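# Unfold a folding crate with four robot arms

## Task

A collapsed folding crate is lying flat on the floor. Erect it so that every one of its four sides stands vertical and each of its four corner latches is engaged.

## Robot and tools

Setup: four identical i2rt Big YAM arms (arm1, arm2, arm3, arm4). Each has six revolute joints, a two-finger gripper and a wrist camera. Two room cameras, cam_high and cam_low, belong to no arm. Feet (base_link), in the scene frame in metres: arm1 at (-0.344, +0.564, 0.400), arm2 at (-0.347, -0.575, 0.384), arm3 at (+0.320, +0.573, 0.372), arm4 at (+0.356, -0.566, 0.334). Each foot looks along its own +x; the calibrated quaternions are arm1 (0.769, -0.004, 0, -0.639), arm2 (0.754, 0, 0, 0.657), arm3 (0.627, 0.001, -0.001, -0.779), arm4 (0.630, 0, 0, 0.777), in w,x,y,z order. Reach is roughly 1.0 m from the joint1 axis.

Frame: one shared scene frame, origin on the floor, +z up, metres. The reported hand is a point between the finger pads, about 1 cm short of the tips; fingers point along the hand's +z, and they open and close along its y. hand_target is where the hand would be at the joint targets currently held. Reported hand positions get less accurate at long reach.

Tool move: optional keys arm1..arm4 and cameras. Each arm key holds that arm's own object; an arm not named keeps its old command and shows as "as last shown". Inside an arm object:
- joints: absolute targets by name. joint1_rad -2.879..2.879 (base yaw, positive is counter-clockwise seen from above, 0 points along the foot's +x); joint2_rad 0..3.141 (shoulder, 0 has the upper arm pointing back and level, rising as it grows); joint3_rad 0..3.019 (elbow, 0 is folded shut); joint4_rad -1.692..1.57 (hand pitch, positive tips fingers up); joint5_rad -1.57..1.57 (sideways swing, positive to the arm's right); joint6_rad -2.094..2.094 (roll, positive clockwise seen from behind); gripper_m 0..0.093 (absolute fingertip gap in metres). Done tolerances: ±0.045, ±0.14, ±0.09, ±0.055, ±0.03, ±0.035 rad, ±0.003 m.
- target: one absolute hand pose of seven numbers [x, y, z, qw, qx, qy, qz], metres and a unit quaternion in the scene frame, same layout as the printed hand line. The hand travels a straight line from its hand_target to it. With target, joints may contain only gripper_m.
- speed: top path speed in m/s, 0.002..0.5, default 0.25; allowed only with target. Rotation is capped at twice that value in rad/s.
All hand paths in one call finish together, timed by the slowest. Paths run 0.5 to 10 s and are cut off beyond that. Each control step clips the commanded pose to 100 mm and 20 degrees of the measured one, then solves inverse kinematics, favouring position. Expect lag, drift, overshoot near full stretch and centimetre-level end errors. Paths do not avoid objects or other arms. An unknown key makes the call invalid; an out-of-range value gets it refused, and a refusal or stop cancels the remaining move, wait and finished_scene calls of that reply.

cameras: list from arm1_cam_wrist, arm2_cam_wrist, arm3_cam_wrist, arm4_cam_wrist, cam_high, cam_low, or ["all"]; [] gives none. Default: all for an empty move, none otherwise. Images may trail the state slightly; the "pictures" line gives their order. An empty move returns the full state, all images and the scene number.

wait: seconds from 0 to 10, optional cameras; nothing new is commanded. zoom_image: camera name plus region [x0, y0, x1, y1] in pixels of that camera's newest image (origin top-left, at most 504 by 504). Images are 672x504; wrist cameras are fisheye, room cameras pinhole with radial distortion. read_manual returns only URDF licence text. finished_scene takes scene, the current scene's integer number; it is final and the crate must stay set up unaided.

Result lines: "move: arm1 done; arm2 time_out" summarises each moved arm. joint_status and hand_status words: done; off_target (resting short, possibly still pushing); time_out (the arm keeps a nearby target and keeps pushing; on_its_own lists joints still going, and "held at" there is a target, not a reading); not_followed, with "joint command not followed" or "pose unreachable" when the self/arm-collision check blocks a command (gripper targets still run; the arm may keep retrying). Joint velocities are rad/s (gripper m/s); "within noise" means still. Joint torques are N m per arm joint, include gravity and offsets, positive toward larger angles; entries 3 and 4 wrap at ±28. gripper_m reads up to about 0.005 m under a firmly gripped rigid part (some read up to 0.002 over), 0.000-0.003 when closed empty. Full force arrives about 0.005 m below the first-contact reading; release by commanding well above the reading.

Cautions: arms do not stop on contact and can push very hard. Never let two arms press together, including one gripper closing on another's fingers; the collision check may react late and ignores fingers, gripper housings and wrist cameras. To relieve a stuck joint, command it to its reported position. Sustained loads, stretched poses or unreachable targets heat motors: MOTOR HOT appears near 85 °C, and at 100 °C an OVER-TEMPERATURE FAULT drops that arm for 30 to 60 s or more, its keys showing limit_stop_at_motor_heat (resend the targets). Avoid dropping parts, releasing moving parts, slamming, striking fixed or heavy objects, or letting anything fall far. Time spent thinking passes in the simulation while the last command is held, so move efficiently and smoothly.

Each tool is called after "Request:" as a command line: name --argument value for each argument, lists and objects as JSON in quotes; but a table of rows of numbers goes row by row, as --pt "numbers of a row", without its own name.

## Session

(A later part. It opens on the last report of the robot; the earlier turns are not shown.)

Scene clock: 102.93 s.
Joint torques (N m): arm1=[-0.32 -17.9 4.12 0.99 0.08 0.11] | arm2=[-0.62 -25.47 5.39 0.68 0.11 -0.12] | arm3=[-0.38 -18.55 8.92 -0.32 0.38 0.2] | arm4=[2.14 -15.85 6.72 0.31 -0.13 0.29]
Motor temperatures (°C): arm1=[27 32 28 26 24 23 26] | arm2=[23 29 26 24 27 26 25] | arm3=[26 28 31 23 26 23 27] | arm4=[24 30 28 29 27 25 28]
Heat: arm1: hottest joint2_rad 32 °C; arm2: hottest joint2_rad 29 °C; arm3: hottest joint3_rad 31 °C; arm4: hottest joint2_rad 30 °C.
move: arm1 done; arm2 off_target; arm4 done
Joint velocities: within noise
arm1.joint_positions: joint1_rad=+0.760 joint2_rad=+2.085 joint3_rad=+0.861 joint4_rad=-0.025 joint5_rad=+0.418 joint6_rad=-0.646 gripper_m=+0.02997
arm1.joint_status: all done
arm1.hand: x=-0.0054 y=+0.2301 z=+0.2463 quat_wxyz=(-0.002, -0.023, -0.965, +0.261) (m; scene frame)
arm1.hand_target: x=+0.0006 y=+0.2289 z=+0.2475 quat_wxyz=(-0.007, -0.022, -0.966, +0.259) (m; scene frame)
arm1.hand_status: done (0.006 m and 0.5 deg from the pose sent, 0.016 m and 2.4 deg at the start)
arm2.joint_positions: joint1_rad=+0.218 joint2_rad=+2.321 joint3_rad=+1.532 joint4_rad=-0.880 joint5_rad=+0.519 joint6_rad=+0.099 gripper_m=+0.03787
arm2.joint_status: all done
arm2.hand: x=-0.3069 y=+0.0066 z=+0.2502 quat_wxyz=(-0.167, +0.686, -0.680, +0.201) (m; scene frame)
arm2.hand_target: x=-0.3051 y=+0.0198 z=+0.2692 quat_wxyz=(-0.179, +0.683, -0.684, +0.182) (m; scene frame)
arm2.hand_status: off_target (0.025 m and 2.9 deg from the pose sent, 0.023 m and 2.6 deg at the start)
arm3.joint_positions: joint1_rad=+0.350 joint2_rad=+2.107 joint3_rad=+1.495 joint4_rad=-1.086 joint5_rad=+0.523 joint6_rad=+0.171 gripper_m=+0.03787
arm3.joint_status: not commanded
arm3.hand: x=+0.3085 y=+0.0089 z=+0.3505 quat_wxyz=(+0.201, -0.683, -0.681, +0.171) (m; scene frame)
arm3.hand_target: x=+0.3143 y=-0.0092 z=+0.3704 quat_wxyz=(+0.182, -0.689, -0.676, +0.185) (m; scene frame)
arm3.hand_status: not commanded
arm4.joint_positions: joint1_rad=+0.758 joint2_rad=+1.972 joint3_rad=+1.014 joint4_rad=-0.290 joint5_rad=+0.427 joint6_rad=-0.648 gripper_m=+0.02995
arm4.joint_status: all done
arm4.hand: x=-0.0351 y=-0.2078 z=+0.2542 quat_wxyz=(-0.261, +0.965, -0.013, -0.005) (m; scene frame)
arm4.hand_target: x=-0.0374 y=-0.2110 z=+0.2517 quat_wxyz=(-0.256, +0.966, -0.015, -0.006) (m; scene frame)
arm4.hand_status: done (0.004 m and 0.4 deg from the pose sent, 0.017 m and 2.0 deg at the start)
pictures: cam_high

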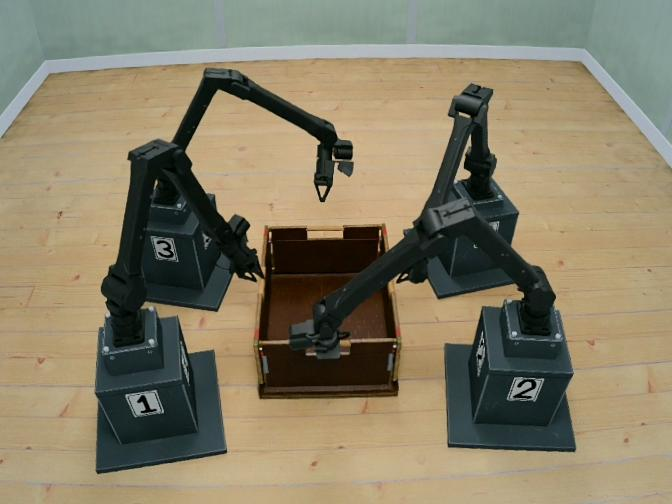

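Request:
move --arm2 '{"target": [-0.360, 0.021, 0.372, -0.1832, 0.6824, -0.6836, 0.1828], "speed": 0.14}' --arm1 '{"target": [0.0, 0.286, 0.353, 0.0061, 0.0228, 0.9656, -0.2587], "speed": 0.12, "joints": {"gripper_m": 0.036}}' --arm4 '{"target": [-0.037, -0.264, 0.358, -0.2588, 0.9658, -0.016, -0.0043], "speed": 0.12, "joints": {"gripper_m": 0.036}}' --cameras '["cam_high", "cam_low"]'

Request:
zoom_image --camera "cam_high" --region '[240, 215, 420, 415]'

Scene clock: 106.63 s.
Joint torques (N m): arm1=[0.62 -16.21 4.67 0.66 0.52 0.29] | arm2=[0.15 -25 8.44 -0.2 0.32 0.14] | arm3=[0.32 -18.26 8.94 -0.32 0.37 0.2] | arm4=[2.37 -14.33 7.54 0.12 0.24 0.34]
Motor temperatures (°C): arm1=[27 32 29 26 24 23 26] | arm2=[23 29 26 24 27 26 25] | arm3=[26 28 32 23 26 23 27] | arm4=[24 30 28 29 27 25 28]
Heat: arm1: hottest joint2_rad 32 °C; arm2: hottest joint2_rad 29 °C; arm3: hottest joint3_rad 32 °C; arm4: hottest joint2_rad 30 °C.
move: arm1 done; arm2 off_target; arm4 done
Joint velocities: within noise
arm1.joint_positions: joint1_rad=+0.878 joint2_rad=+1.758 joint3_rad=+0.793 joint4_rad=-0.316 joint5_rad=+0.435 joint6_rad=-0.537 gripper_m=+0.03594
arm1.joint_status: all done
arm1.hand: x=+0.0065 y=+0.2842 z=+0.3532 quat_wxyz=(-0.013, -0.017, -0.966, +0.258) (m; scene frame)
arm1.hand_target: x=+0.0042 y=+0.2895 z=+0.3519 quat_wxyz=(-0.009, -0.017, -0.966, +0.256) (m; scene frame)
arm1.hand_status: done (0.007 m and 1.1 deg from the pose sent, 0.121 m and 0.5 deg at the start)
arm2.joint_positions: joint1_rad=+0.307 joint2_rad=+2.182 joint3_rad=+1.562 joint4_rad=-1.110 joint5_rad=+0.516 joint6_rad=+0.185 gripper_m=+0.03787
arm2.joint_status: not commanded
arm2.hand: x=-0.3582 y=+0.0014 z=+0.3417 quat_wxyz=(-0.165, +0.691, -0.672, +0.208) (m; scene frame)
arm2.hand_target: x=-0.3646 y=+0.0210 z=+0.3718 quat_wxyz=(-0.184, +0.685, -0.681, +0.182) (m; scene frame)
arm2.hand_status: off_target (0.036 m and 3.9 deg from the pose sent, 0.134 m and 2.9 deg at the start)
arm3: as last shown
arm4.joint_positions: joint1_rad=+0.863 joint2_rad=+1.709 joint3_rad=+1.000 joint4_rad=-0.572 joint5_rad=+0.451 joint6_rad=-0.550 gripper_m=+0.03593
arm4.joint_status: all done
arm4.hand: x=-0.0433 y=-0.2608 z=+0.3607 quat_wxyz=(-0.262, +0.965, -0.008, -0.010) (m; scene frame)
arm4.hand_target: x=-0.0402 y=-0.2656 z=+0.3575 quat_wxyz=(-0.259, +0.966, -0.012, -0.005) (m; scene frame)
arm4.hand_status: done (0.008 m and 1.2 deg from the pose sent, 0.118 m and 0.4 deg at the start)
pictures: cam_high, cam_low

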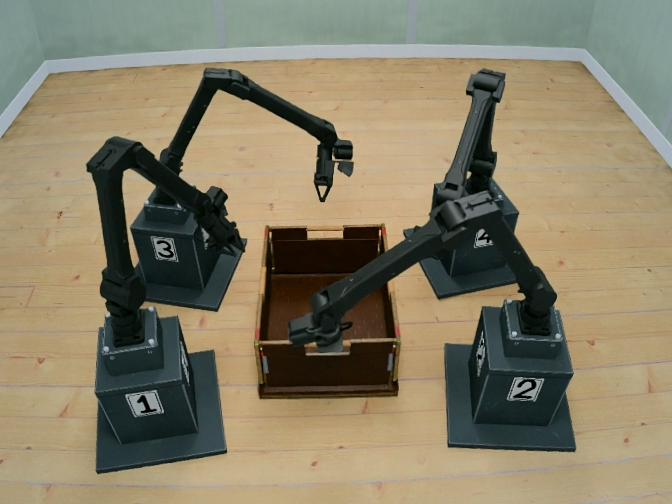

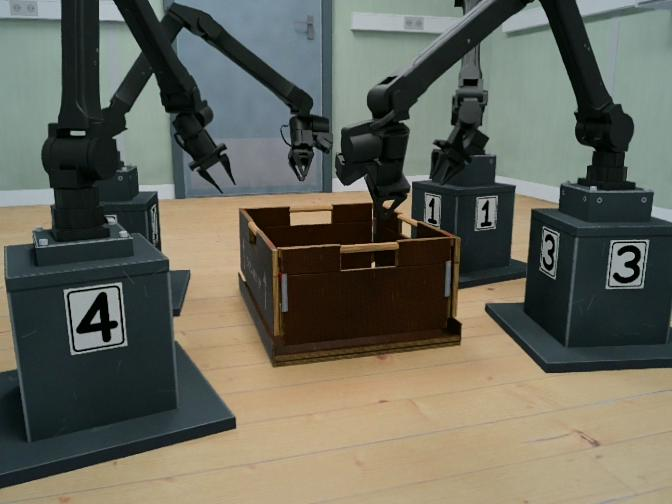

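Scaled by 2.520 from the camera's 672x504 image, which has a finer 960x720 frame.

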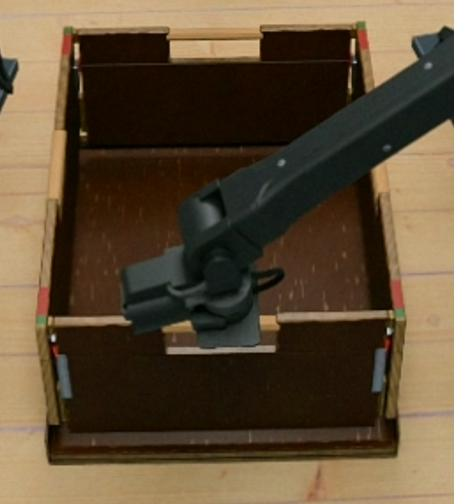

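Request:
finished_scene --scene 2

The scene is finished: the task was done.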